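# Shelve each carton on its labelled rack board

## Task

Move every carton onto the rack board named on its label (A is the higher board, B the lower one). Each must end upright, level, entirely above that board and inside its raised lip, resting either on the board or stacked on another carton there as the labels permit. The task fails if any carton falls, drops by more than a few centimetres, or is crushed.

## Robot and tools

Robot: two arms, left_arm and right_arm, each with a two-finger gripper and a wrist camera (cam_left_wrist, cam_right_wrist, 672x504). Each arm stands on its own carriage on a single floor track running along y at x = 0. left_rail carries left_arm and is always the +y carriage; right_rail carries right_arm. These names do not match image sides. An arm's base sits at x = 0, y = its carriage's position_m, z = 0.04 m, facing +x.

Scene frame, used in every result: fixed to the table, table top at z = 0, +z up, +x the direction the arms face, +y to their left, y = 0 at the track's middle. The table's edge is at x = 0.17 m. Gripper axes: fingers point along the gripper's +z and close along its y; a block protrudes about 10 cm toward its +x. end_effector_position is the point between the closed pads; fingertips extend about 33 mm past it.

execute_actions(actions, cameras): runs actions in sequence. An action may hold "rows", "steps", "until", and device commands for left_rail / right_rail. "rows" is a list of 1 to 15 rows; each row is one control step (1/30 s) and has 18 numbers in [-1, 1]: left arm dx, dy, dz, rx, ry, rz, left gripper position, force_limit, speed, then the same nine for the right arm. Always send all 18. The six pose numbers are an offset, not a pose: measured from that arm's Hand target as it stood when the action began, in that Hand target's own axes; every row counts from the same starting point, and a later action counts from the new one, so repeating an offset moves further. Scale: 1.0 = 0.6 m for dx, dy, dz and 180 degrees for the rotation vector rx, ry, rz. Six zeros re-request the current Hand target. Gripper position: +1 fully open (140 mm), about -0.8 pads touch, -1 close until blocked. force_limit -1..+1 sets squeeze (roughly 14 N to 58 N); speed -1..+1 sets finger speed (about 30 to 250 mm/s), and a faster close grips harder. Both start at +1. Sending 0 is a real command, so to leave a gripper alone resend its previous three numbers. "steps" (1 to 450, default 15, at least one per row) sets duration; after the last row each arm keeps heading to that row's target. "until" ends an action early on rail conditions, e.g. {"left_rail": {"position_status": ["!=", "moving"]}} or {"all": {"status": "ended"}}; numbers need a comparison (=, !=, <, <=, >, >=). For a gentle start, ramp offsets by about 0.01 per row (6 mm per step). An orientation change is clipped to 32 degrees from the current one per step.

Rails: {"left_rail": {"position_m": y}} is an absolute place along the track in metres (left_rail -0.8 to 1.5, right_rail -1.5 to 0.8); speed_m_s 0.01 to 1; acceleration_factor 0.1 to 1; {"stop": true} brakes. Keep carriages at least 0.78 m apart. After sending a position, wait with an until on position_status, and let it arrive before aiming the arm at scene points. A drive carries the arm in its current pose. Status words: moving, done, stopped, contact_stop, time_out, stopped_with_arm, stopped_for_other_arm, stopped_for_other_carriage; position_answer taken or not_taken (resend once standing). Any bad value rejects the whole call.

move(target, speed, blend, stop_force, zero, blocking, cameras): straight-line path for each arm. target is one 18-number row or a list of up to 15 rows, same layout and scale as rows; every row is an offset from the Hand targets at the move's start, not from the previous row. speed: path top speed in m/s, 0.002 to 3.2 (default 0.25), one value or one per target. blend: corner rounding in metres for lists. stop_force: 4 to 120 N, ends an arm's path when its wrist sensor feels that much push along the motion; not reliable while turning, and leave it out when backing off a contact. zero (only with stop_force) re-zeroes first. blocking=false returns early; then call wait or stop before sending rows or another move. The result adds a move: line such as done, off_target, moving, held, fault, plus limits (paced, held). Total path time is capped at 10 s.

wait(seconds 0 to 10): lets time pass holding last commands. stop(): brakes a running move (not rails). zoom_image(camera, region [x0, y0, x1, y1] pixels, at most 504 by 504) enlarges the latest image of that wrist camera. zero_wrist_force(arm) re-zeroes that arm's force sensor. finished_scene(scene 1 or 2) ends the scene irreversibly; only call it when every carton is placed and stable without the robot.

Results: per-arm end_effector_position (m), end_effector_quat_wxyz, velocities (m/s, rad/s); Joint positions (rail m, then six joints rad) and velocities; joint torques; Wrist force/torque in the gripper's own axes, plus the peak since last shown; Hand target (base for next offsets); Tool commands. object_status: 0 moving, 1 blocked while opening, 2 blocked while closing (a grip), 3 reached position or pads met (maybe nothing held). position_measured is in counts: 3 open, ~75 = 100 mm, 139 = 60 mm, 200 = 20 mm, 230 pads together. After closing with position -1, confirm status 2. To grip harder, raise force_limit and change position slightly (-1 to -0.98).

Cautions: grip cartons within the fingertip quarter of the pads; deeper grips fold the fingers and may squeeze too hard or slip. Fingers pressed tip-first into a surface fold silently. Arms are stiff: commanding past a firm contact can trigger a fault (outside force near 150 N, or joint torque limits, e.g. wrist 46.9 N m) that freezes the arm 10 s. Never let the arms or grippers touch each other. Do not drop, throw, slam or crush cartons, and never leave anything off the table, on the track or on the metal strip. Avoid hauling heavy loads at arm's length or keeping arms stretched (motor heat, MOTOR HOT then over-temperature stop). Route paths around an arm's own base. Re-send a pose if an arm stops short.

Each tool is called as name(argument=value, ...), one argument or row to a line, values as JSON.

## Session

execute_actions(
  actions=[],
)

Scene clock: 0.00 s.
left_arm: end_effector_position=(+0.3563, +0.7786, +0.5790) position_measured=3 object_status=3 end_effector_quat_wxyz=(+0.000, +0.000, +1.000, +0.000) | right_arm: end_effector_position=(+0.3563, -0.6214, +0.5790) position_measured=3 object_status=3 end_effector_quat_wxyz=(+0.000, +0.000, +1.000, +0.000)
Joint positions: left_arm=[0.7 -0.281 -2.157 1.821 -1.235 -1.571 -0.281] | right_arm=[-0.7 -0.281 -2.157 1.821 -1.235 -1.571 -0.28]
Joint velocities: within noise
Joint torques (N m): no reading
Wrist force (N): no reading
Wrist torque (N m): no reading
Wrist force, peak (N): no reading
Hand target: left_arm +0.3563, +0.7786, +0.5790; +0.000, +0.000, +1.000, +0.000 | right_arm +0.3563, -0.6214, +0.5790; +0.000, +0.000, +1.000, +0.000
Tool commands: left_gripper/position=+1.0 left_gripper/force_limit=+1.0 left_gripper/speed=+1.0 right_gripper/position=+1.0 right_gripper/force_limit=+1.0 right_gripper/speed=+1.0
left_rail: position_m=0.700 position_status=done
right_rail: position_m=-0.700 position_status=done

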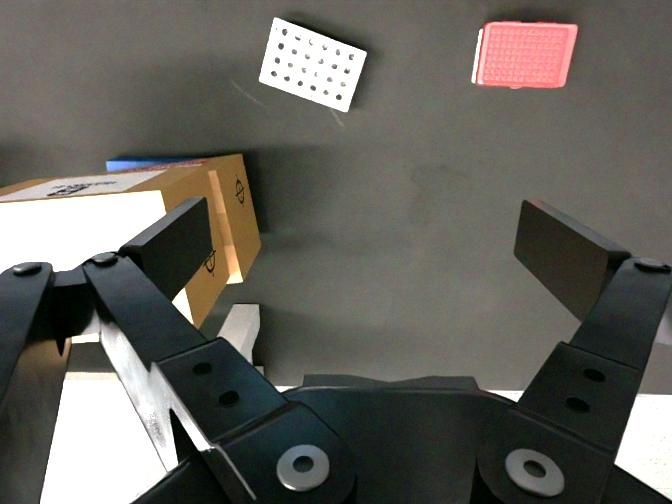

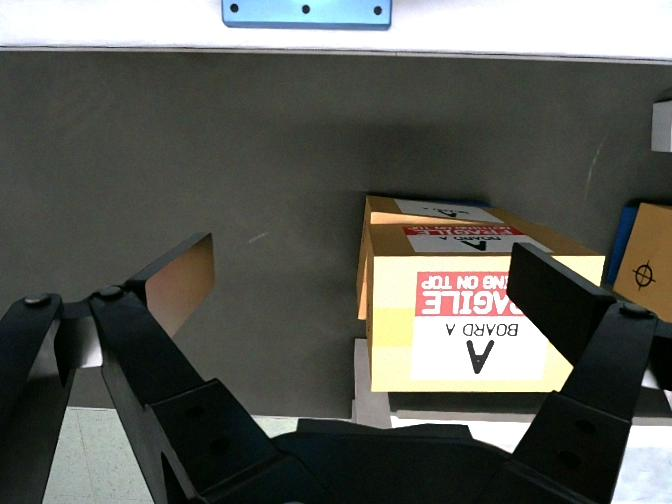

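zoom_image(
  camera="cam_right_wrist",
  region=[330, 80, 672, 440],
)

zoom_image(
  camera="cam_left_wrist",
  region=[0, 130, 340, 430],
)

Scaled by 1.400 from the camera's 672x504 image, which has a finer 960x720 frame.

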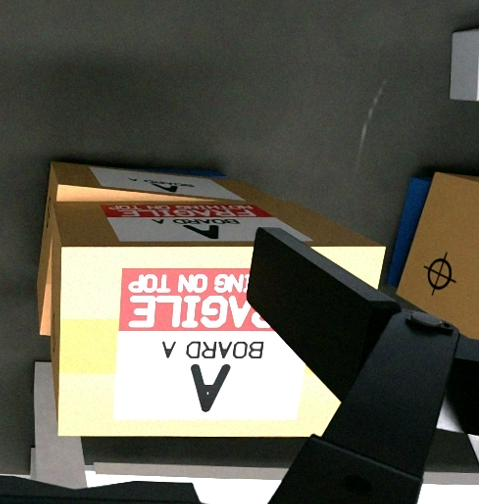

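Scaled by 1.482 from the camera's 672x504 image, which has a finer 960x720 frame.

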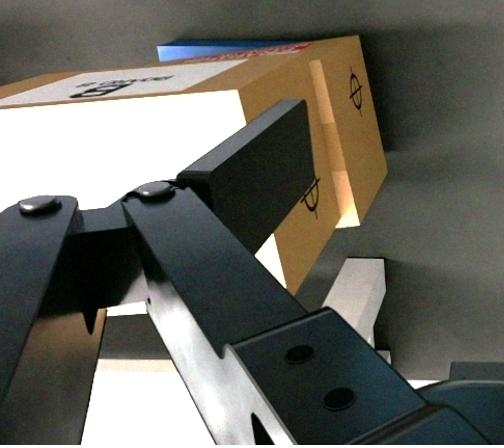

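move(
  target=[0.1, 0, -0.15, 0, -0.28, 0, 1, 1, 1, 0.1, 0, -0.15, 0, -0.28, 0, 1, 1, 1],
  cameras=["all"],
)

Scene clock: 28.30 s.
left_arm: end_effector_position=(+0.2971, +0.7807, +0.6690) position_measured=3 object_status=3 end_effector_quat_wxyz=(+0.394, +0.052, +0.911, -0.113) | right_arm: end_effector_position=(+0.2971, -0.6193, +0.6690) position_measured=3 object_status=3 end_effector_quat_wxyz=(+0.394, +0.052, +0.911, -0.113)
Joint positions: left_arm=[0.7 -0.348 -2.7 2.1 -1.815 -1.562 -0.229] | right_arm=[-0.7 -0.348 -2.7 2.1 -1.815 -1.562 -0.229]
Joint torques (N m): left_arm=[17.37 48.81 -31.7 -7.37 -2.98 3.74] | right_arm=[21.01 42.77 -34.51 -7.31 -4.71 3.14]
Wrist force (N): left_arm=[0.2 -0.2 -1.0] | right_arm=[-1.0 -0.3 1.2]
Wrist torque (N m): left_arm=[-0.24 0.04 -0.15] | right_arm=[-0.01 -0.07 0.00]
Wrist force, peak (N): left_arm=[1.2 0.2 -1.2] | right_arm=[-1.6 -0.7 1.7]
Hand target: left_arm +0.2963, +0.7786, +0.6690; +0.426, +0.000, +0.905, +0.000 | right_arm +0.2963, -0.6214, +0.6690; +0.426, +0.000, +0.905, +0.000
Off the commanded pose: left_arm 0.002 m, 15 deg | right_arm 0.002 m, 15 deg.
left_rail: position_m=0.700 position_status=done
right_rail: position_m=-0.700 position_status=done
move: off_target (left_arm, right_arm)
camera_calibration:
cam_left_wrist: T_world_to_cam=[[0.199965, 0.961527, -0.188363, -0.670854], [0.383267, 0.100166, 0.91819, -0.814546], [0.901732, -0.255799, -0.348492, 0.351019], [0, 0, 0, 1]] pos_world=[0.129811, 0.816424, 0.743872]
cam_right_wrist: T_world_to_cam=[[0.172193, 0.964063, -0.202317, 0.685533], [0.455128, 0.104286, 0.884298, -0.653719], [0.873618, -0.24435, -0.420815, 0.0527255], [0, 0, 0, 1]] pos_world=[0.13342, -0.57984, 0.738965]

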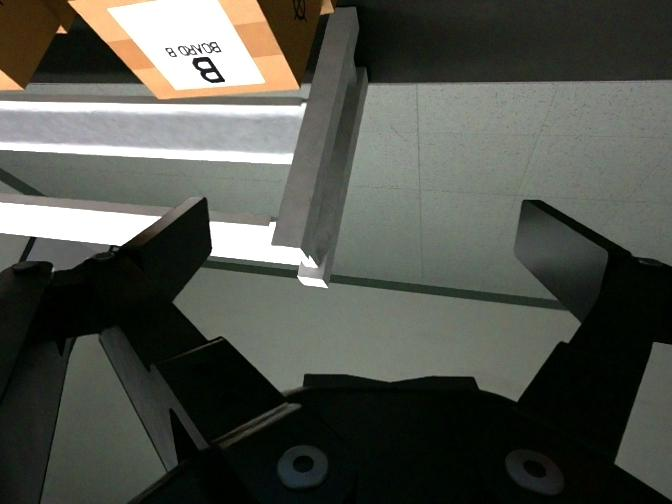

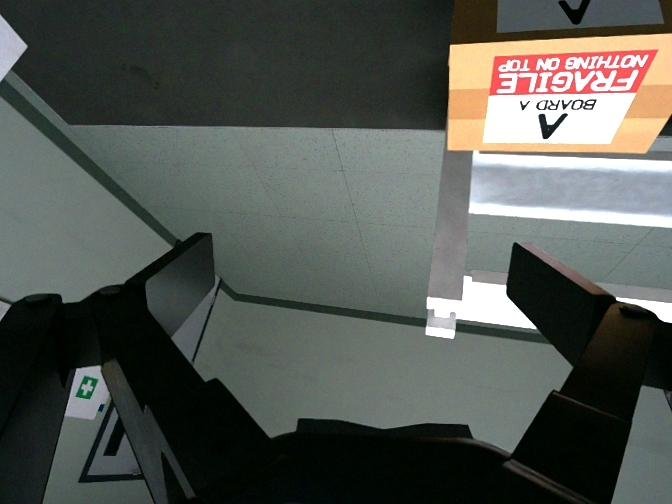

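execute_actions(
  actions=[
    {"right_rail": {"position_m": -0.09}, "steps": 200, "until": {"right_rail": {"position_status": ["!=", "moving"]}}},
  ],
  cameras=["cam_right_wrist"],
)

Scene clock: 43.67 s.
left_arm: end_effector_position=(+0.2970, +0.7807, +0.6690) position_measured=3 object_status=3 end_effector_quat_wxyz=(+0.398, +0.053, +0.909, -0.113) | right_arm: end_effector_position=(+0.2970, -0.0093, +0.6690) position_measured=3 object_status=3 end_effector_quat_wxyz=(+0.398, +0.053, +0.909, -0.113)
Joint positions: left_arm=[0.7 -0.319 -2.698 2.107 -1.834 -1.584 -0.207] | right_arm=[-0.09 -0.319 -2.698 2.107 -1.834 -1.584 -0.207]
Joint torques (N m): left_arm=[18.19 49.52 -32.15 -7.27 -2.9 3.93] | right_arm=[18.21 41.58 -35.61 -6.45 -4.07 3.26]
Wrist force (N): left_arm=[0.6 0.5 -0.9] | right_arm=[-0.6 -0.3 1.2]
Wrist torque (N m): left_arm=[-0.08 -0.04 -0.14] | right_arm=[-0.01 -0.14 0.00]
Wrist force, peak (N): left_arm=[1.3 0.1 -1.4] | right_arm=[-0.8 -2.7 2.1]
Hand target: left_arm +0.2963, +0.7786, +0.6690; +0.426, +0.000, +0.905, +0.000 | right_arm +0.2963, -0.0114, +0.6690; +0.426, +0.000, +0.905, +0.000
Tool commands: left_gripper/position=+1.0 left_gripper/force_limit=+1.0 left_gripper/speed=+1.0 right_gripper/position=+1.0 right_gripper/force_limit=+1.0 right_gripper/speed=+1.0
Off the commanded pose: left_arm 0.002 m, 15 deg | right_arm 0.002 m, 15 deg.
left_rail: position_m=0.700 position_status=done
right_rail: position_m=-0.090 position_status=done
camera_calibration:
cam_right_wrist: T_world_to_cam=[[0.175719, 0.963565, -0.201654, 0.0959051], [0.447047, 0.104398, 0.888397, -0.717646], [0.877081, -0.246258, -0.412414, 0.195118], [0, 0, 0, 1]] pos_world=[0.132835, 0.0305592, 0.737364]
Images, in order (width x height): cam_right_wrist 672x504.

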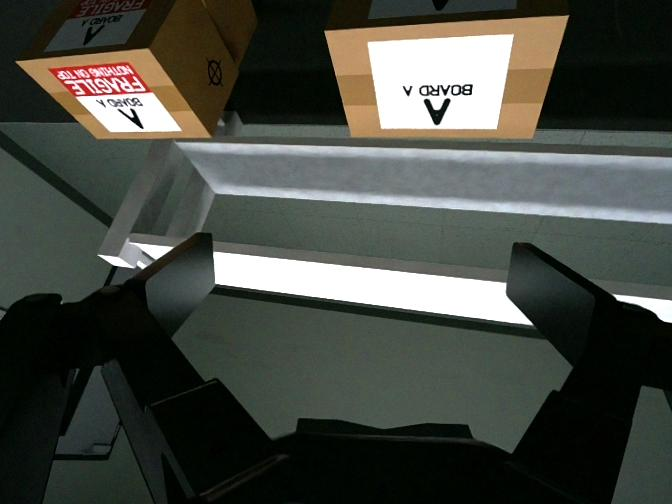

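zoom_image(
  camera="cam_right_wrist",
  region=[0, 0, 340, 300],
)

zoom_image(
  camera="cam_right_wrist",
  region=[300, 0, 672, 330],
)

Scaled by 1.482 from the camera's 672x504 image, which has a finer 960x720 frame.

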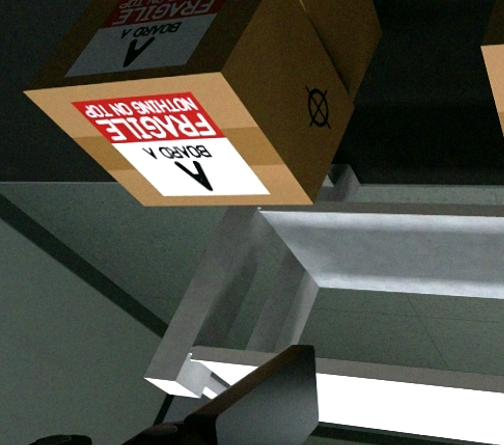

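Scaled by 1.355 from the camera's 672x504 image, which has a finer 960x720 frame.

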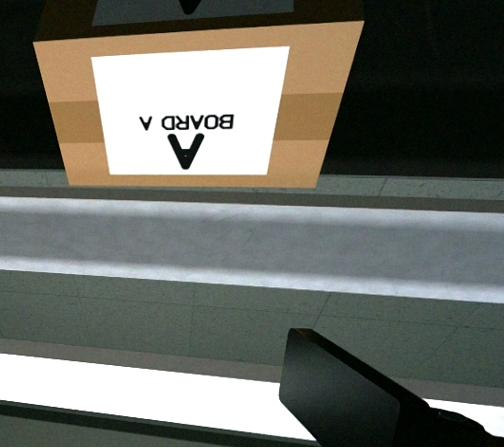

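move(
  target=[-0.2665, 0, 0.0608, 0, 0, 0, 1, 1, 1, -0.2665, 0, 0.0608, 0, 0, 0, 1, 1, 1],
  cameras=["all"],
)

Scene clock: 55.73 s.
left_arm: end_effector_position=(+0.4266, +0.7788, +0.7690) position_measured=3 object_status=3 end_effector_quat_wxyz=(+0.426, +0.000, +0.905, -0.001) | right_arm: end_effector_position=(+0.4266, -0.0112, +0.7690) position_measured=3 object_status=3 end_effector_quat_wxyz=(+0.426, +0.000, +0.905, -0.001)
Joint positions: left_arm=[0.7 -0.818 -2.527 1.899 -1.634 -0.975 -0.597] | right_arm=[-0.09 -0.818 -2.527 1.899 -1.634 -0.975 -0.597]
Joint torques (N m): left_arm=[-15.13 14.16 -54.81 -2.95 2.96 -2.94] | right_arm=[-17.91 17.54 -61.4 -2.12 5.15 -2.71]
Wrist force (N): left_arm=[0.4 0.0 -1.3] | right_arm=[-1.8 -0.6 1.5]
Wrist torque (N m): left_arm=[-0.12 0.02 0.18] | right_arm=[-0.19 0.06 0.15]
Wrist force, peak (N): left_arm=[3.3 0.1 -1.6] | right_arm=[-3.4 -1.3 2.7]
Hand target: left_arm +0.4263, +0.7786, +0.7690; +0.426, +0.000, +0.905, +0.000 | right_arm +0.4263, -0.0114, +0.7690; +0.426, +0.000, +0.905, +0.000
Off the commanded pose: left_arm 0.000 m, 0 deg | right_arm 0.000 m, 0 deg.
left_rail: position_m=0.700 position_status=done
right_rail: position_m=-0.090 position_status=done
move: done
camera_calibration:
cam_left_wrist: T_world_to_cam=[[0.0193364, 0.999514, -0.0244402, -0.754681], [0.314228, 0.0171307, 0.949193, -0.885534], [0.94915, -0.0260338, -0.313745, 0.0426385], [0, 0, 0, 1]] pos_world=[0.252382, 0.770595, 0.835475]
cam_right_wrist: T_world_to_cam=[[-0.00772413, 0.999173, -0.0399235, 0.0494605], [0.385378, 0.0398151, 0.921899, -0.864403], [0.922727, -0.00826476, -0.385367, 0.0846994], [0, 0, 0, 1]] pos_world=[0.255349, -0.0143033, 0.831508]

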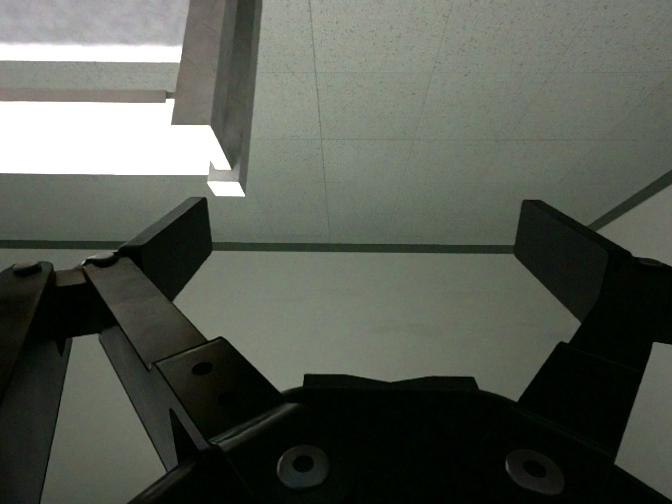

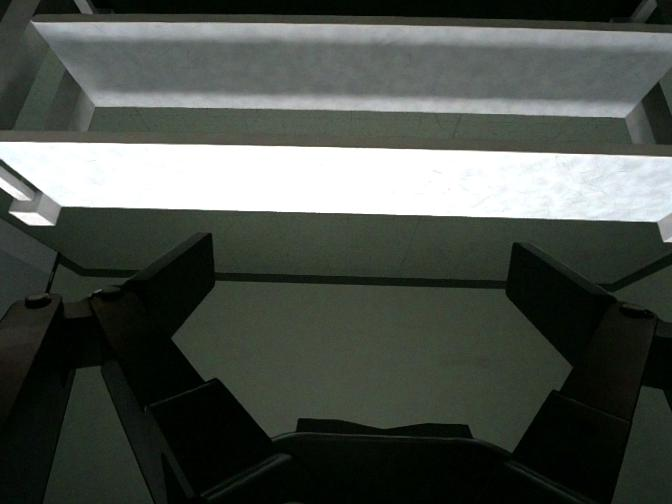

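zoom_image(
  camera="cam_right_wrist",
  region=[0, 0, 340, 250],
)

zoom_image(
  camera="cam_right_wrist",
  region=[336, 0, 672, 250],
)

zoom_image(
  camera="cam_left_wrist",
  region=[0, 0, 280, 220],
)

Scaled by 1.482 from the camera's 672x504 image, which has a finer 960x720 frame.

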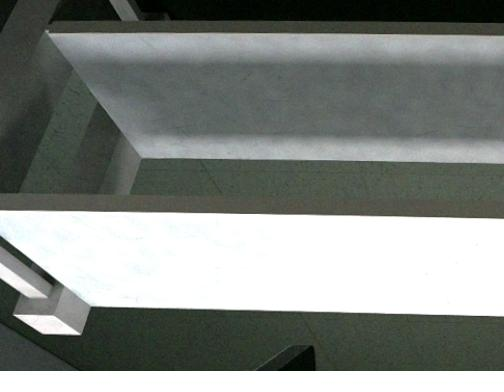

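Scaled by 1.500 from the camera's 672x504 image, which has a finer 960x720 frame.

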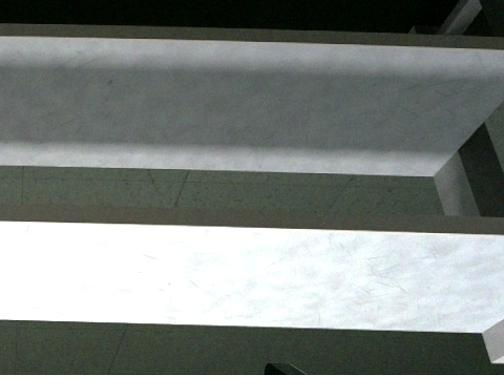

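Scaled by 1.800 from the camera's 672x504 image, which has a finer 960x720 frame.

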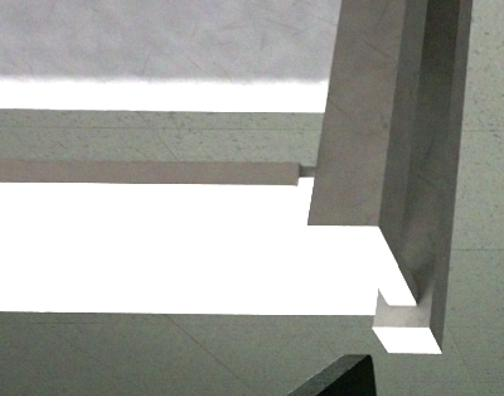

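move(
  target=[0.15, 0, -0.12, 0, 0.25, 0, 1, 1, 1, 0.15, 0, -0.12, 0, 0.25, 0, 1, 1, 1],
  cameras=["all"],
)

zoom_image(
  camera="cam_right_wrist",
  region=[100, 20, 600, 420],
)

Scene clock: 98.80 s.
left_arm: end_effector_position=(+0.3135, +0.7786, +0.7455) position_measured=3 object_status=3 end_effector_quat_wxyz=(+0.047, +0.000, +0.999, +0.000) | right_arm: end_effector_position=(+0.3135, -0.0114, +0.7455) position_measured=3 object_status=3 end_effector_quat_wxyz=(+0.047, +0.000, +0.999, +0.000)
Joint positions: left_arm=[0.7 -0.366 -2.161 1.515 -1.013 -1.537 -0.365] | right_arm=[-0.09 -0.366 -2.161 1.515 -1.013 -1.537 -0.365]
Joint torques (N m): left_arm=[19.02 21.46 -55.81 -3.3 -3.01 3.94] | right_arm=[20.59 16 -59.58 -2.67 -4.25 3.55]
Wrist force (N): left_arm=[0.4 0.3 -0.3] | right_arm=[-0.4 -0.1 0.1]
Wrist torque (N m): left_arm=[0.07 -0.09 -0.24] | right_arm=[-0.02 0.04 -0.05]
Wrist force, peak (N): left_arm=[1.3 -0.4 -1.2] | right_arm=[-1.9 -0.6 2.0]
Hand target: left_arm +0.3135, +0.7786, +0.7455; +0.047, +0.000, +0.999, +0.000 | right_arm +0.3135, -0.0114, +0.7455; +0.047, +0.000, +0.999, +0.000
Off the commanded pose: left_arm 0.000 m, 0 deg | right_arm 0.000 m, 0 deg.
left_rail: position_m=0.700 position_status=done
right_rail: position_m=-0.090 position_status=done
move: done
camera_calibration:
cam_left_wrist: T_world_to_cam=[[-0.00386197, 0.999556, -0.0295278, -0.741796], [0.893039, 0.016734, 0.449667, -0.636417], [0.449962, -0.0246329, -0.892708, 0.729687], [0, 0, 0, 1]] pos_world=[0.237149, 0.770091, 0.915669]
cam_right_wrist: T_world_to_cam=[[-0.0339717, 0.999196, -0.0212928, 0.0422183], [0.924088, 0.0395187, 0.380132, -0.564162], [0.380668, -0.0067627, -0.924687, 0.75198], [0, 0, 0, 1]] pos_world=[0.236515, -0.014804, 0.910702]

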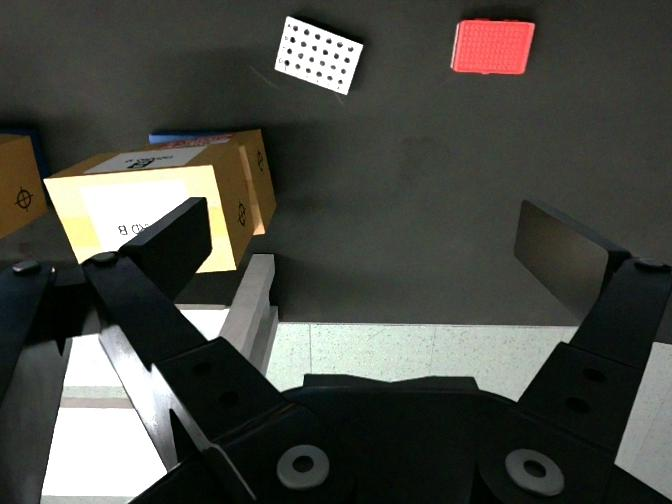

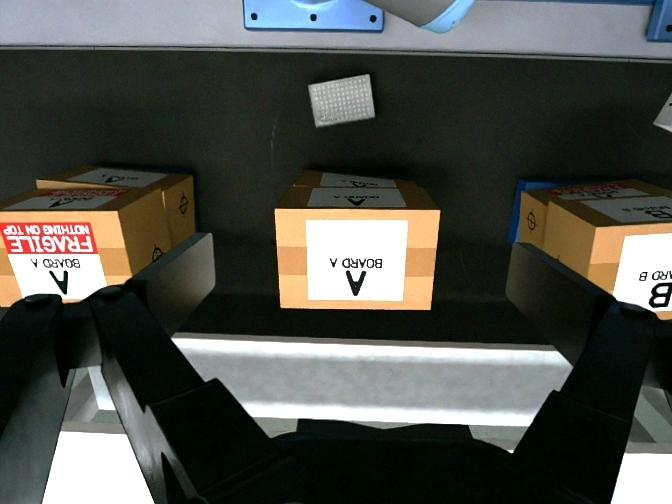

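Scaled by 1.008 from the camera's 672x504 image, which has a finer 960x720 frame.

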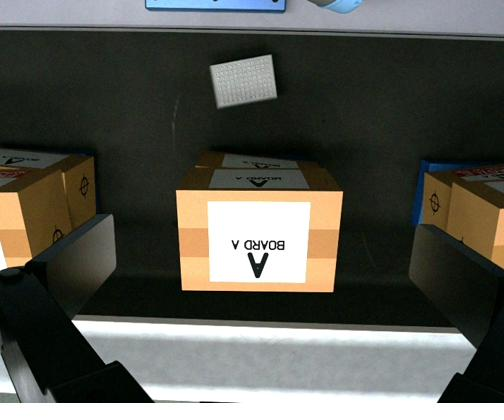

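zoom_image(
  camera="cam_left_wrist",
  region=[0, 100, 300, 300],
)

zoom_image(
  camera="cam_right_wrist",
  region=[260, 140, 460, 320],
)

zoom_image(
  camera="cam_right_wrist",
  region=[500, 150, 672, 330],
)

zoom_image(
  camera="cam_right_wrist",
  region=[0, 140, 210, 320],
)

Scaled by 1.680 from the camera's 672x504 image, which has a finer 960x720 frame.

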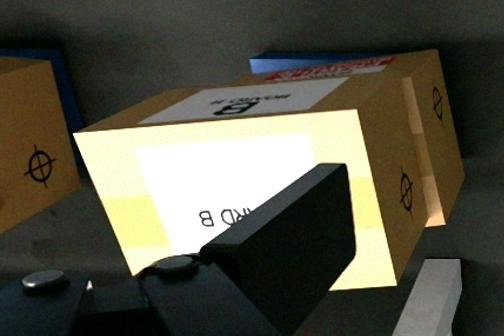

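Scaled by 2.520 from the camera's 672x504 image, which has a finer 960x720 frame.

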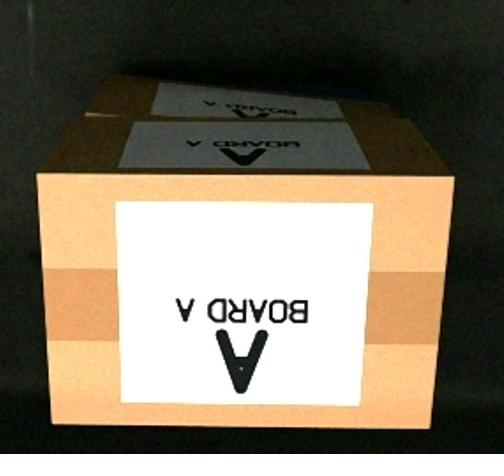

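Scaled by 2.800 from the camera's 672x504 image, which has a finer 960x720 frame.

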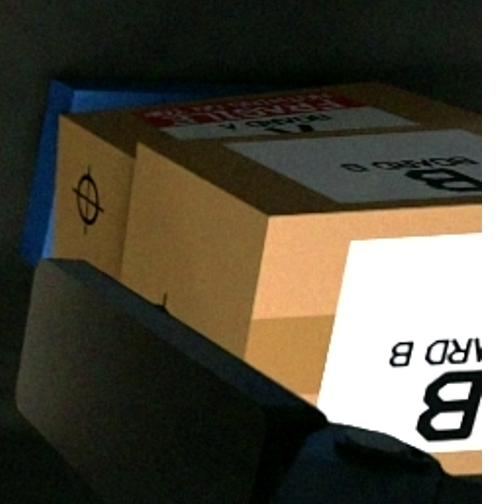

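Scaled by 2.400 from the camera's 672x504 image, which has a finer 960x720 frame.

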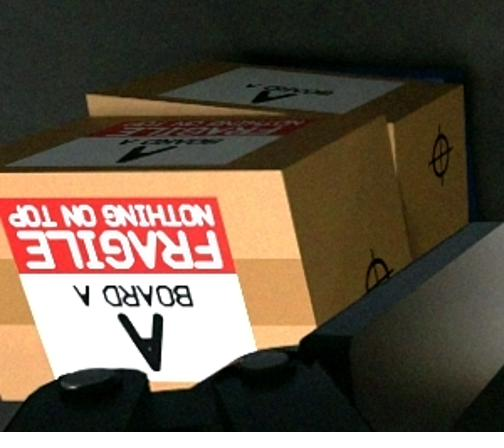

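execute_actions(
  actions=[
    {"right_rail": {"position_m": -0.43}, "steps": 200, "until": {"right_rail": {"position_status": ["!=", "moving"]}}},
    {"left_rail": {"position_m": 0.47}, "steps": 200, "until": {"left_rail": {"position_status": ["!=", "moving"]}}},
  ],
)

move(
  target=[0, 0, 0, -0.1721, -0.1721, 0.4781, -1, -0.5, -0.5, 0, 0, 0, 0.1721, -0.1721, -0.4781, -1, -0.5, -0.5],
  cameras=["all"],
)

Scene clock: 190.43 s.
left_arm: end_effector_position=(+0.3135, +0.5486, +0.7455) position_measured=3 object_status=3 end_effector_quat_wxyz=(+0.047, +0.000, +0.999, +0.000) | right_arm: end_effector_position=(+0.3135, -0.3514, +0.7455) position_measured=3 object_status=3 end_effector_quat_wxyz=(+0.047, +0.000, +0.999, +0.000)
Joint positions: left_arm=[0.47 -0.366 -2.161 1.515 -1.012 -1.537 -0.365] | right_arm=[-0.43 -0.366 -2.161 1.515 -1.012 -1.537 -0.365]
Joint torques (N m): left_arm=[16.58 5.65 -45.81 -4.34 -0.57 3.88] | right_arm=[12.88 -5.46 -45.75 -4.18 0.96 2.87]
Wrist force (N): left_arm=[0.3 0.1 -0.2] | right_arm=[-0.1 0.0 -0.3]
Wrist torque (N m): left_arm=[0.00 -0.08 -0.23] | right_arm=[0.01 -0.01 -0.04]
Wrist force, peak (N): left_arm=[0.6 -1.9 -1.1] | right_arm=[-0.7 2.4 -0.2]
Hand target: left_arm +0.3135, +0.5486, +0.7455; +0.047, +0.000, +0.999, +0.000 | right_arm +0.3135, -0.3514, +0.7455; +0.047, +0.000, +0.999, +0.000
Tool commands: left_gripper/position=+1.0 left_gripper/force_limit=+1.0 left_gripper/speed=+1.0 right_gripper/position=+1.0 right_gripper/force_limit=+1.0 right_gripper/speed=+1.0
Off the commanded pose: left_arm 0.000 m, 0 deg | right_arm 0.000 m, 0 deg.
left_rail: position_m=0.470 position_status=done
right_rail: position_m=-0.430 position_status=done

Scene clock: 195.83 s.
left_arm: end_effector_position=(+0.3150, +0.5504, +0.7455) position_measured=232 object_status=3 end_effector_quat_wxyz=(+0.293, +0.687, +0.641, +0.178) | right_arm: end_effector_position=(+0.3148, -0.3496, +0.7455) position_measured=232 object_status=3 end_effector_quat_wxyz=(-0.180, +0.638, -0.687, +0.299)
Joint positions: left_arm=[0.47 -0.66 -2.583 1.84 -1.492 -1.326 1.065] | right_arm=[-0.43 -0.617 -2.581 1.851 -1.525 -1.353 -2.036]
Joint torques (N m): left_arm=[16.98 48.21 -28.26 -7.02 -2.01 3.95] | right_arm=[-20.63 18.95 -59.98 -3.42 4.35 -2.31]
Wrist force (N): left_arm=[0.5 -0.4 -0.7] | right_arm=[0.1 -0.8 0.1]
Wrist torque (N m): left_arm=[0.14 -0.10 -0.04] | right_arm=[0.08 0.05 0.21]
Wrist force, peak (N): left_arm=[0.1 -0.5 -1.5] | right_arm=[-0.4 -1.3 0.8]
Hand target: left_arm +0.3135, +0.5486, +0.7455; +0.271, +0.653, +0.653, +0.271 | right_arm +0.3135, -0.3514, +0.7455; -0.271, +0.653, -0.653, +0.271
Off the commanded pose: left_arm 0.002 m, 12 deg | right_arm 0.002 m, 12 deg.
left_rail: position_m=0.470 position_status=done
right_rail: position_m=-0.430 position_status=done
move: off_target (left_arm, right_arm)
camera_calibration:
cam_left_wrist: T_world_to_cam=[[0.794104, -0.00567164, 0.607756, -0.686927], [-0.320338, -0.853696, 0.410593, 0.25646], [0.51651, -0.520741, -0.67974, 0.816732], [0, 0, 0, 1]] pos_world=[0.205795, 0.640348, 0.867349]
cam_right_wrist: T_world_to_cam=[[-0.760718, -0.0299106, -0.648392, 0.716649], [-0.0964667, 0.993054, 0.0673684, 0.335802], [0.641873, 0.113797, -0.75832, 0.58514], [0, 0, 0, 1]] pos_world=[0.201976, -0.378621, 0.88577]

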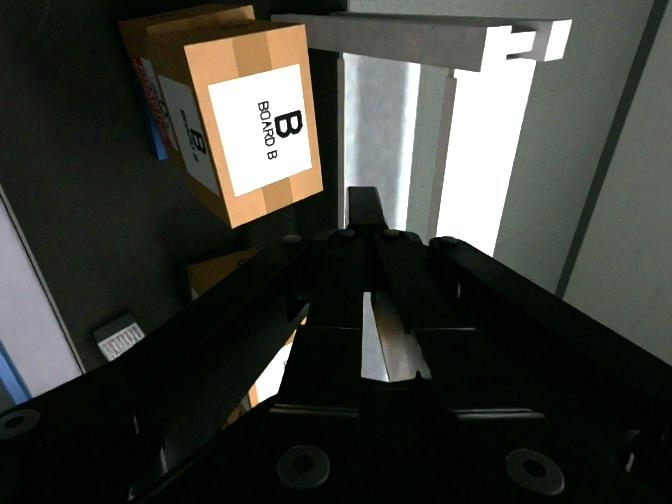

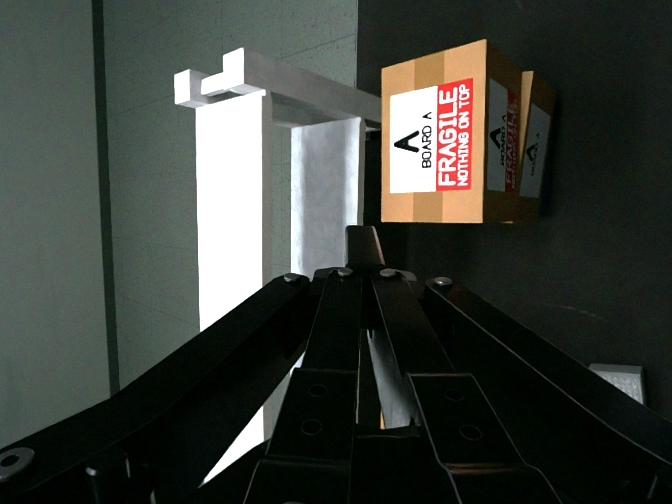

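zoom_image(
  camera="cam_left_wrist",
  region=[270, 170, 470, 450],
)

zoom_image(
  camera="cam_right_wrist",
  region=[270, 200, 470, 480],
)

Scaled by 1.800 from the camera's 672x504 image, which has a finer 960x720 frame.

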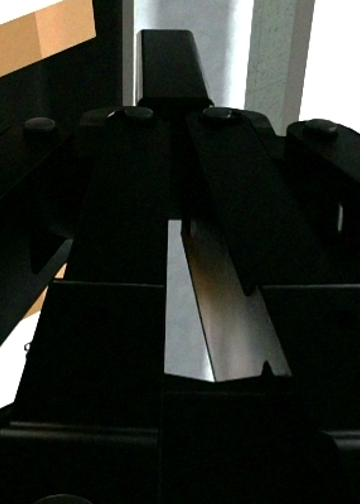

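Scaled by 1.800 from the camera's 672x504 image, which has a finer 960x720 frame.

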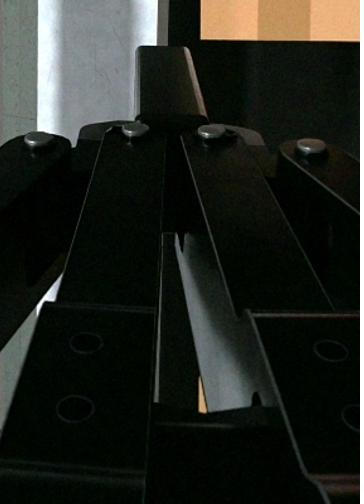

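move(
  target=[
    [-0.4643, -0.2110, 0.4855, 0, -0.0833, 0, -1, -0.5, -0.5, -0.2023, 0.2110, 0.4855, 0, -0.0833, 0, -1, -0.5, -0.5],
    [-0.5383, -0.3689, 0.7460, 0, -0.0833, 0, -1, -0.5, -0.5, -0.2663, 0.3689, 0.7460, 0, -0.0833, 0, -1, -0.5, -0.5],
  ],
  speed=0.2,
  cameras=["all"],
)

Scene clock: 248.17 s.
left_arm: end_effector_position=(+0.4735, +0.2256, +0.2725) position_measured=232 object_status=3 end_effector_quat_wxyz=(+0.354, +0.683, +0.613, +0.183) | right_arm: end_effector_position=(+0.4735, -0.1916, +0.2725) position_measured=232 object_status=3 end_effector_quat_wxyz=(-0.354, +0.683, -0.613, +0.183)
Joint positions: left_arm=[0.47 -1.227 -2.229 2.718 -2.666 -0.981 0.641] | right_arm=[-0.43 -0.103 -2.172 2.732 -2.893 -1.237 -1.647]
Joint torques (N m): left_arm=[17.74 20.97 -34.59 -7.3 -1.92 3.2] | right_arm=[16.8 12.15 -35.84 -7.68 -3.68 3.39]
Wrist force (N): left_arm=[0.1 -0.3 -1.5] | right_arm=[-1.1 -1.0 1.2]
Wrist torque (N m): left_arm=[0.17 -0.06 0.05] | right_arm=[0.04 0.18 0.03]
Wrist force, peak (N): left_arm=[1.5 0.3 -2.7] | right_arm=[-0.5 -0.5 2.9]
Hand target: left_arm +0.4735, +0.2256, +0.2725; +0.354, +0.683, +0.613, +0.183 | right_arm +0.4735, -0.1916, +0.2725; -0.353, +0.683, -0.613, +0.183
Off the commanded pose: left_arm 0.000 m, 0 deg | right_arm 0.000 m, 0 deg.
left_rail: position_m=0.470 position_status=done
right_rail: position_m=-0.430 position_status=done
move: done
camera_calibration:
cam_left_wrist: T_world_to_cam=[[0.72785, -0.000736737, 0.685736, -0.518146], [-0.40641, -0.805914, 0.430504, 0.248715], [0.552327, -0.592032, -0.586884, 0.21804], [0, 0, 0, 1]] pos_world=[0.357783, 0.329148, 0.376203]
cam_right_wrist: T_world_to_cam=[[-0.687795, -0.0296293, -0.7253, 0.521847], [-0.401385, 0.848047, 0.345985, 0.266757], [0.604838, 0.529091, -0.595175, 0.159301], [0, 0, 0, 1]] pos_world=[0.369644, -0.295045, 0.381014]

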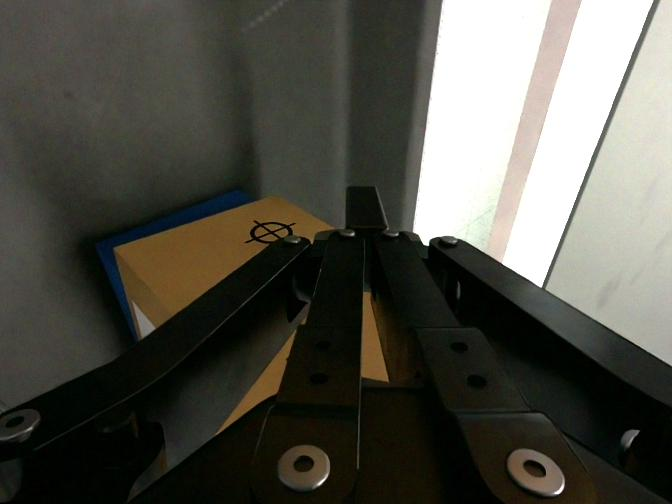

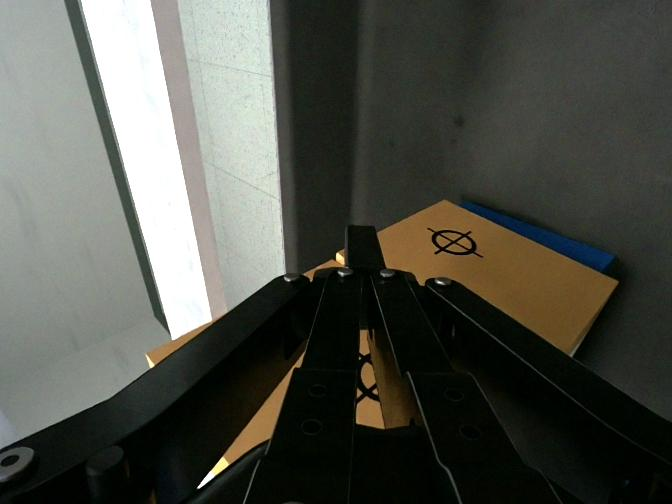

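move(
  target=[-0.061, 0.2357, -0.2277, 0, 0, 0, -1, -0.5, -0.5, -0.061, -0.2357, -0.2277, 0, 0, 0, -1, -0.5, -0.5],
  speed=0.25,
  cameras=["all"],
)

zoom_image(
  camera="cam_left_wrist",
  region=[0, 60, 340, 320],
)

zoom_image(
  camera="cam_right_wrist",
  region=[332, 80, 672, 340],
)

Scene clock: 266.80 s.
left_arm: end_effector_position=(+0.4736, +0.2256, +0.4725) position_measured=232 object_status=3 end_effector_quat_wxyz=(+0.354, +0.683, +0.613, +0.183) | right_arm: end_effector_position=(+0.4735, -0.1917, +0.4724) position_measured=232 object_status=3 end_effector_quat_wxyz=(-0.353, +0.683, -0.613, +0.183)
Joint positions: left_arm=[0.47 -1.227 -2.376 2.391 -2.192 -0.981 0.642] | right_arm=[-0.43 -0.103 -2.356 2.412 -2.389 -1.238 -1.647]
Joint torques (N m): left_arm=[-15.41 0.37 -63.53 -3 3.46 -4.01] | right_arm=[-17.19 -0.22 -72.64 -2.64 3.93 -2.86]
Wrist force (N): left_arm=[0.4 -0.4 -1.3] | right_arm=[-0.6 -0.9 0.8]
Wrist torque (N m): left_arm=[0.17 -0.12 0.28] | right_arm=[0.04 0.10 0.22]
Wrist force, peak (N): left_arm=[-0.6 1.2 -3.4] | right_arm=[-0.5 1.6 2.9]
Hand target: left_arm +0.4735, +0.2256, +0.4725; +0.354, +0.683, +0.613, +0.183 | right_arm +0.4735, -0.1917, +0.4725; -0.353, +0.683, -0.613, +0.183
Off the commanded pose: left_arm 0.000 m, 0 deg | right_arm 0.000 m, 0 deg.
left_rail: position_m=0.470 position_status=done
right_rail: position_m=-0.430 position_status=done
move: done
camera_calibration:
cam_left_wrist: T_world_to_cam=[[0.72786, -0.000838645, 0.685725, -0.655262], [-0.40653, -0.805842, 0.430524, 0.162706], [0.552225, -0.592129, -0.586881, 0.33537], [0, 0, 0, 1]] pos_world=[0.357884, 0.329148, 0.576103]
cam_right_wrist: T_world_to_cam=[[-0.687754, -0.0295928, -0.725341, 0.666854], [-0.40136, 0.848069, 0.345962, 0.197605], [0.604901, 0.529059, -0.59514, 0.278223], [0, 0, 0, 1]] pos_world=[0.369644, -0.295045, 0.580914]

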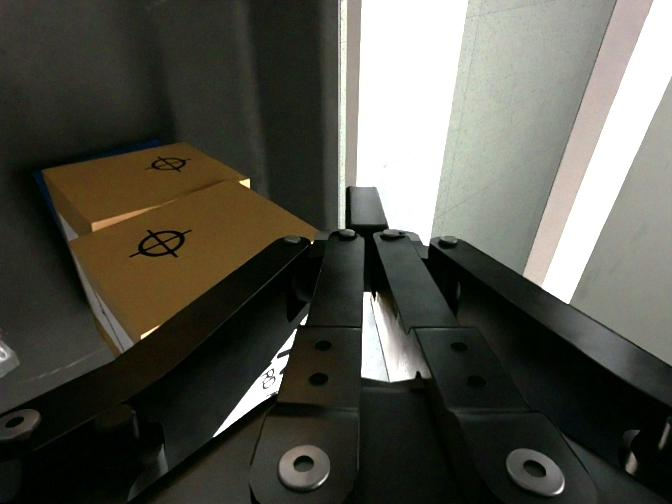

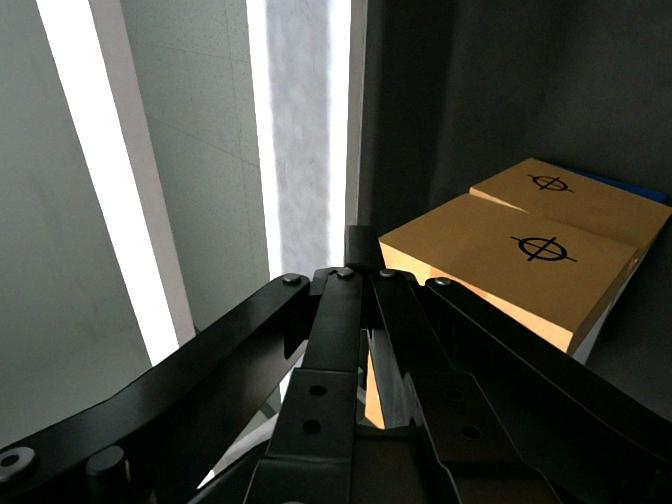

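Scaled by 1.482 from the camera's 672x504 image, which has a finer 960x720 frame.

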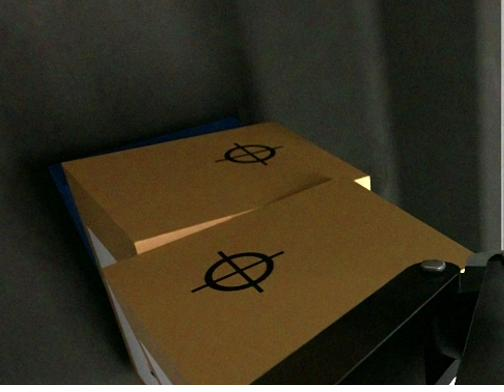

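Scaled by 1.482 from the camera's 672x504 image, which has a finer 960x720 frame.

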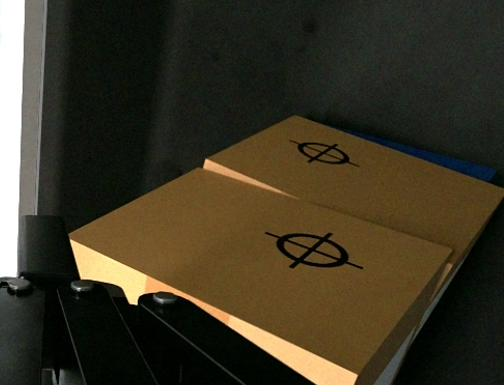

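move(
  target=[-0.0366, 0.1414, -0.1366, 0, 0, 0, -1, -0.5, -0.5, -0.0366, -0.1414, -0.1366, 0, 0, 0, -1, -0.5, -0.5],
  speed=0.25,
  cameras=["all"],
)

zoom_image(
  camera="cam_left_wrist",
  region=[0, 60, 340, 320],
)

zoom_image(
  camera="cam_right_wrist",
  region=[332, 80, 672, 340],
)

Scene clock: 281.97 s.
left_arm: end_effector_position=(+0.4736, +0.2256, +0.5924) position_measured=232 object_status=3 end_effector_quat_wxyz=(+0.354, +0.683, +0.613, +0.183) | right_arm: end_effector_position=(+0.4735, -0.1916, +0.5924) position_measured=232 object_status=3 end_effector_quat_wxyz=(-0.354, +0.683, -0.613, +0.183)
Joint positions: left_arm=[0.47 -1.227 -2.354 2.175 -1.998 -0.981 0.642] | right_arm=[-0.43 -0.103 -2.344 2.198 -2.188 -1.238 -1.647]
Joint torques (N m): left_arm=[-15.61 23.58 -62.75 -2.59 3.11 -3.4] | right_arm=[-18.19 18.24 -69.38 -2.91 4.6 -2.5]
Wrist force (N): left_arm=[1.1 0.1 -1.6] | right_arm=[-1.0 -1.1 1.5]
Wrist torque (N m): left_arm=[0.27 -0.27 0.29] | right_arm=[0.03 0.19 0.21]
Wrist force, peak (N): left_arm=[-0.3 1.8 -3.1] | right_arm=[-1.5 -2.9 -1.1]
Hand target: left_arm +0.4736, +0.2256, +0.5925; +0.354, +0.683, +0.613, +0.183 | right_arm +0.4735, -0.1917, +0.5925; -0.353, +0.683, -0.613, +0.183
Off the commanded pose: left_arm 0.000 m, 0 deg | right_arm 0.000 m, 0 deg.
left_rail: position_m=0.470 position_status=done
right_rail: position_m=-0.430 position_status=done
move: done
camera_calibration:
cam_left_wrist: T_world_to_cam=[[0.72786, -0.000838067, 0.685725, -0.737549], [-0.406486, -0.80589, 0.430477, 0.111075], [0.552258, -0.592065, -0.586916, 0.405787], [0, 0, 0, 1]] pos_world=[0.357883, 0.329148, 0.696103]
cam_right_wrist: T_world_to_cam=[[-0.687795, -0.0296293, -0.7253, 0.753871], [-0.401385, 0.848047, 0.345985, 0.156076], [0.604838, 0.529091, -0.595175, 0.349698], [0, 0, 0, 1]] pos_world=[0.369644, -0.295045, 0.700914]

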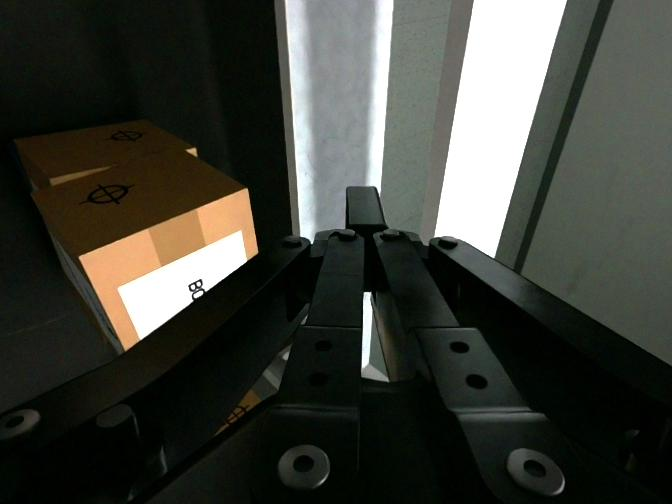

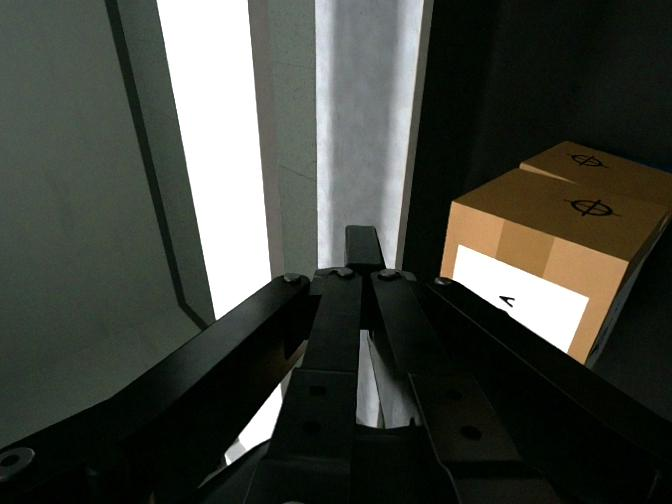

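Scaled by 1.482 from the camera's 672x504 image, which has a finer 960x720 frame.

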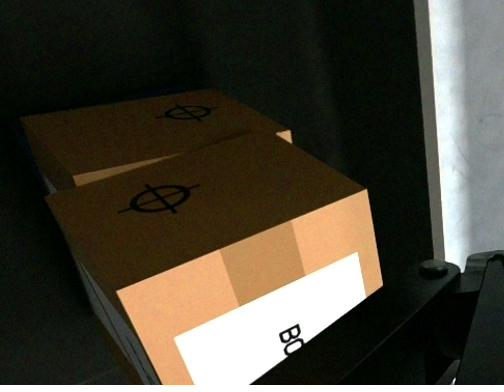

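Scaled by 1.482 from the camera's 672x504 image, which has a finer 960x720 frame.

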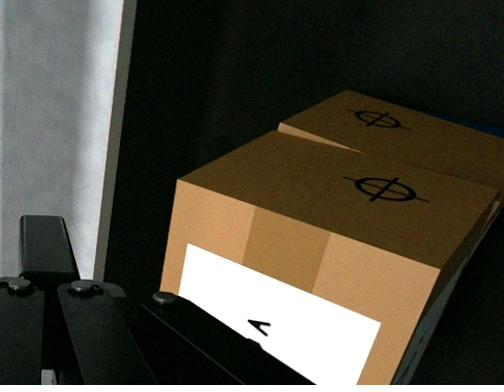

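move(
  target=[0.0002, -0.4173, 0.327, 0, 0, 0, -1, -0.5, -0.5, 0.0678, 0.4117, 0.292, 0, 0, 0, -1, -0.5, -0.5],
  speed=0.2,
  cameras=["all"],
)

zoom_image(
  camera="cam_left_wrist",
  region=[200, 150, 500, 450],
)

zoom_image(
  camera="cam_right_wrist",
  region=[200, 180, 500, 480],
)

Scene clock: 304.70 s.
left_arm: end_effector_position=(+0.4305, +0.1749, +0.2815) position_measured=232 object_status=3 end_effector_quat_wxyz=(+0.354, +0.683, +0.613, +0.183) | right_arm: end_effector_position=(+0.4259, -0.1856, +0.2907) position_measured=232 object_status=3 end_effector_quat_wxyz=(-0.354, +0.683, -0.613, +0.183)
Joint positions: left_arm=[0.47 -1.462 -2.305 2.688 -2.406 -0.862 0.387] | right_arm=[-0.43 -0.096 -2.38 2.743 -2.699 -1.242 -1.642]
Joint torques (N m): left_arm=[20.03 26.21 -36.48 -7.25 -1.01 3.72] | right_arm=[17.9 23.24 -39.61 -7.48 -3.44 3.16]
Wrist force (N): left_arm=[0.7 -0.9 -0.8] | right_arm=[-0.7 -0.8 0.8]
Wrist torque (N m): left_arm=[0.03 -0.17 0.02] | right_arm=[0.12 0.12 0.04]
Wrist force, peak (N): left_arm=[-0.1 1.8 -2.9] | right_arm=[-1.6 -3.0 -0.5]
Hand target: left_arm +0.4305, +0.1749, +0.2815; +0.354, +0.683, +0.613, +0.183 | right_arm +0.4259, -0.1856, +0.2907; -0.353, +0.683, -0.613, +0.183
Off the commanded pose: left_arm 0.000 m, 0 deg | right_arm 0.000 m, 0 deg.
left_rail: position_m=0.470 position_status=done
right_rail: position_m=-0.430 position_status=done
move: done
camera_calibration:
cam_left_wrist: T_world_to_cam=[[0.72786, -0.000838645, 0.685725, -0.493028], [-0.40653, -0.805842, 0.430524, 0.186515], [0.552225, -0.592129, -0.586881, 0.217115], [0, 0, 0, 1]] pos_world=[0.314784, 0.278448, 0.385203]
cam_right_wrist: T_world_to_cam=[[-0.687795, -0.0296293, -0.7253, 0.502555], [-0.401385, 0.848047, 0.345985, 0.236306], [0.604838, 0.529091, -0.595175, 0.195689], [0, 0, 0, 1]] pos_world=[0.322144, -0.289045, 0.399214]

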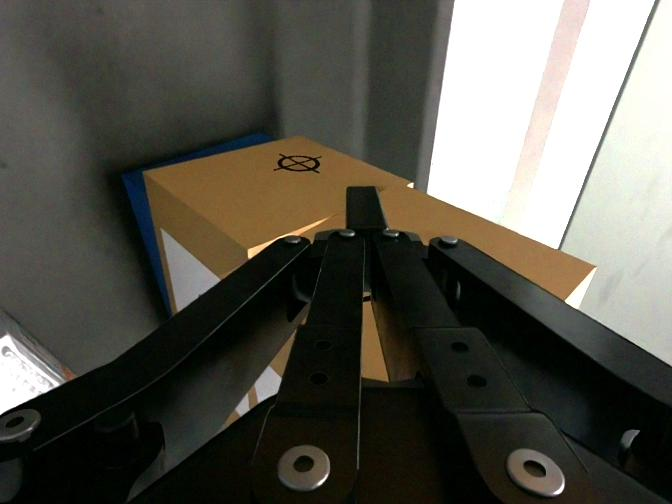

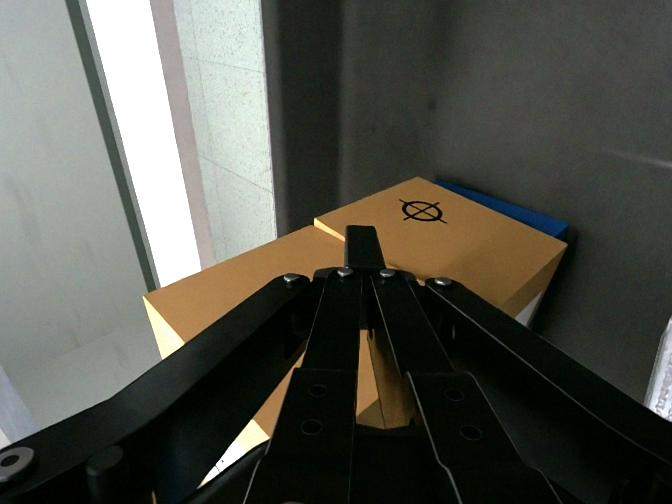

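Scaled by 1.680 from the camera's 672x504 image, which has a finer 960x720 frame.

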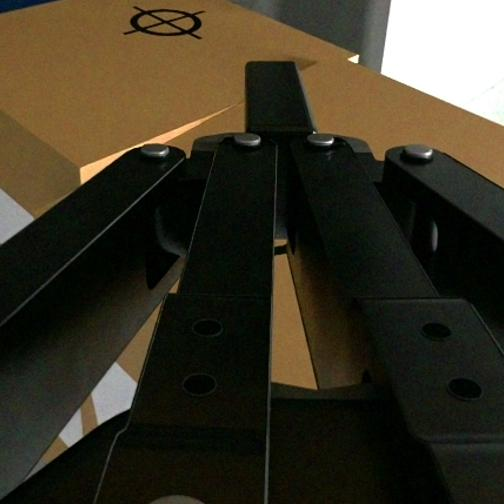

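Scaled by 1.680 from the camera's 672x504 image, which has a finer 960x720 frame.

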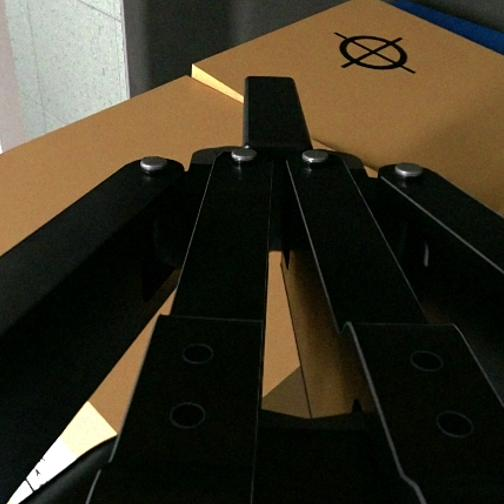

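move(
  target=[-0.0805, 0, 0.0216, 0, 0, 0, -1, -0.5, -0.5, -0.0805, -0.0141, 0.0216, 0, 0, 0, -1, -0.5, -0.5],
  speed=0.015,
  stop_force=6,
)

Scene clock: 321.80 s.
left_arm: end_effector_position=(+0.4305, +0.1392, +0.2814) position_measured=232 object_status=3 end_effector_quat_wxyz=(+0.354, +0.683, +0.613, +0.183) | right_arm: end_effector_position=(+0.4312, -0.1413, +0.2960) position_measured=232 object_status=3 end_effector_quat_wxyz=(-0.354, +0.683, -0.613, +0.183)
Joint positions: left_arm=[0.47 -1.477 -2.2 2.659 -2.47 -0.856 0.37] | right_arm=[-0.43 0.126 -2.207 2.701 -2.87 -1.399 -1.481]
Joint torques (N m): left_arm=[14.61 -2.57 -43.43 -7.5 -0.81 1.68] | right_arm=[-19.03 -3.7 -37.27 -2.99 4.38 -3.1]
Wrist force (N): left_arm=[6.2 0.8 -6.0] | right_arm=[0.4 -1.5 1.1]
Wrist torque (N m): left_arm=[0.08 0.01 0.24] | right_arm=[0.13 0.25 0.20]
Wrist force, peak (N): left_arm=[9.5 1.6 -6.5] | right_arm=[10.9 1.0 -2.4]
Hand target: left_arm +0.4305, +0.1392, +0.2815; +0.354, +0.683, +0.613, +0.183 (not the last commanded pose) | right_arm +0.4312, -0.1413, +0.2960; -0.354, +0.683, -0.613, +0.183 (not the last commanded pose)
Off the commanded pose: left_arm 0.014 m, 0 deg | right_arm 0.006 m, 0 deg.
left_rail: position_m=0.470 position_status=done
right_rail: position_m=-0.430 position_status=done
move: contact (left_arm, right_arm)


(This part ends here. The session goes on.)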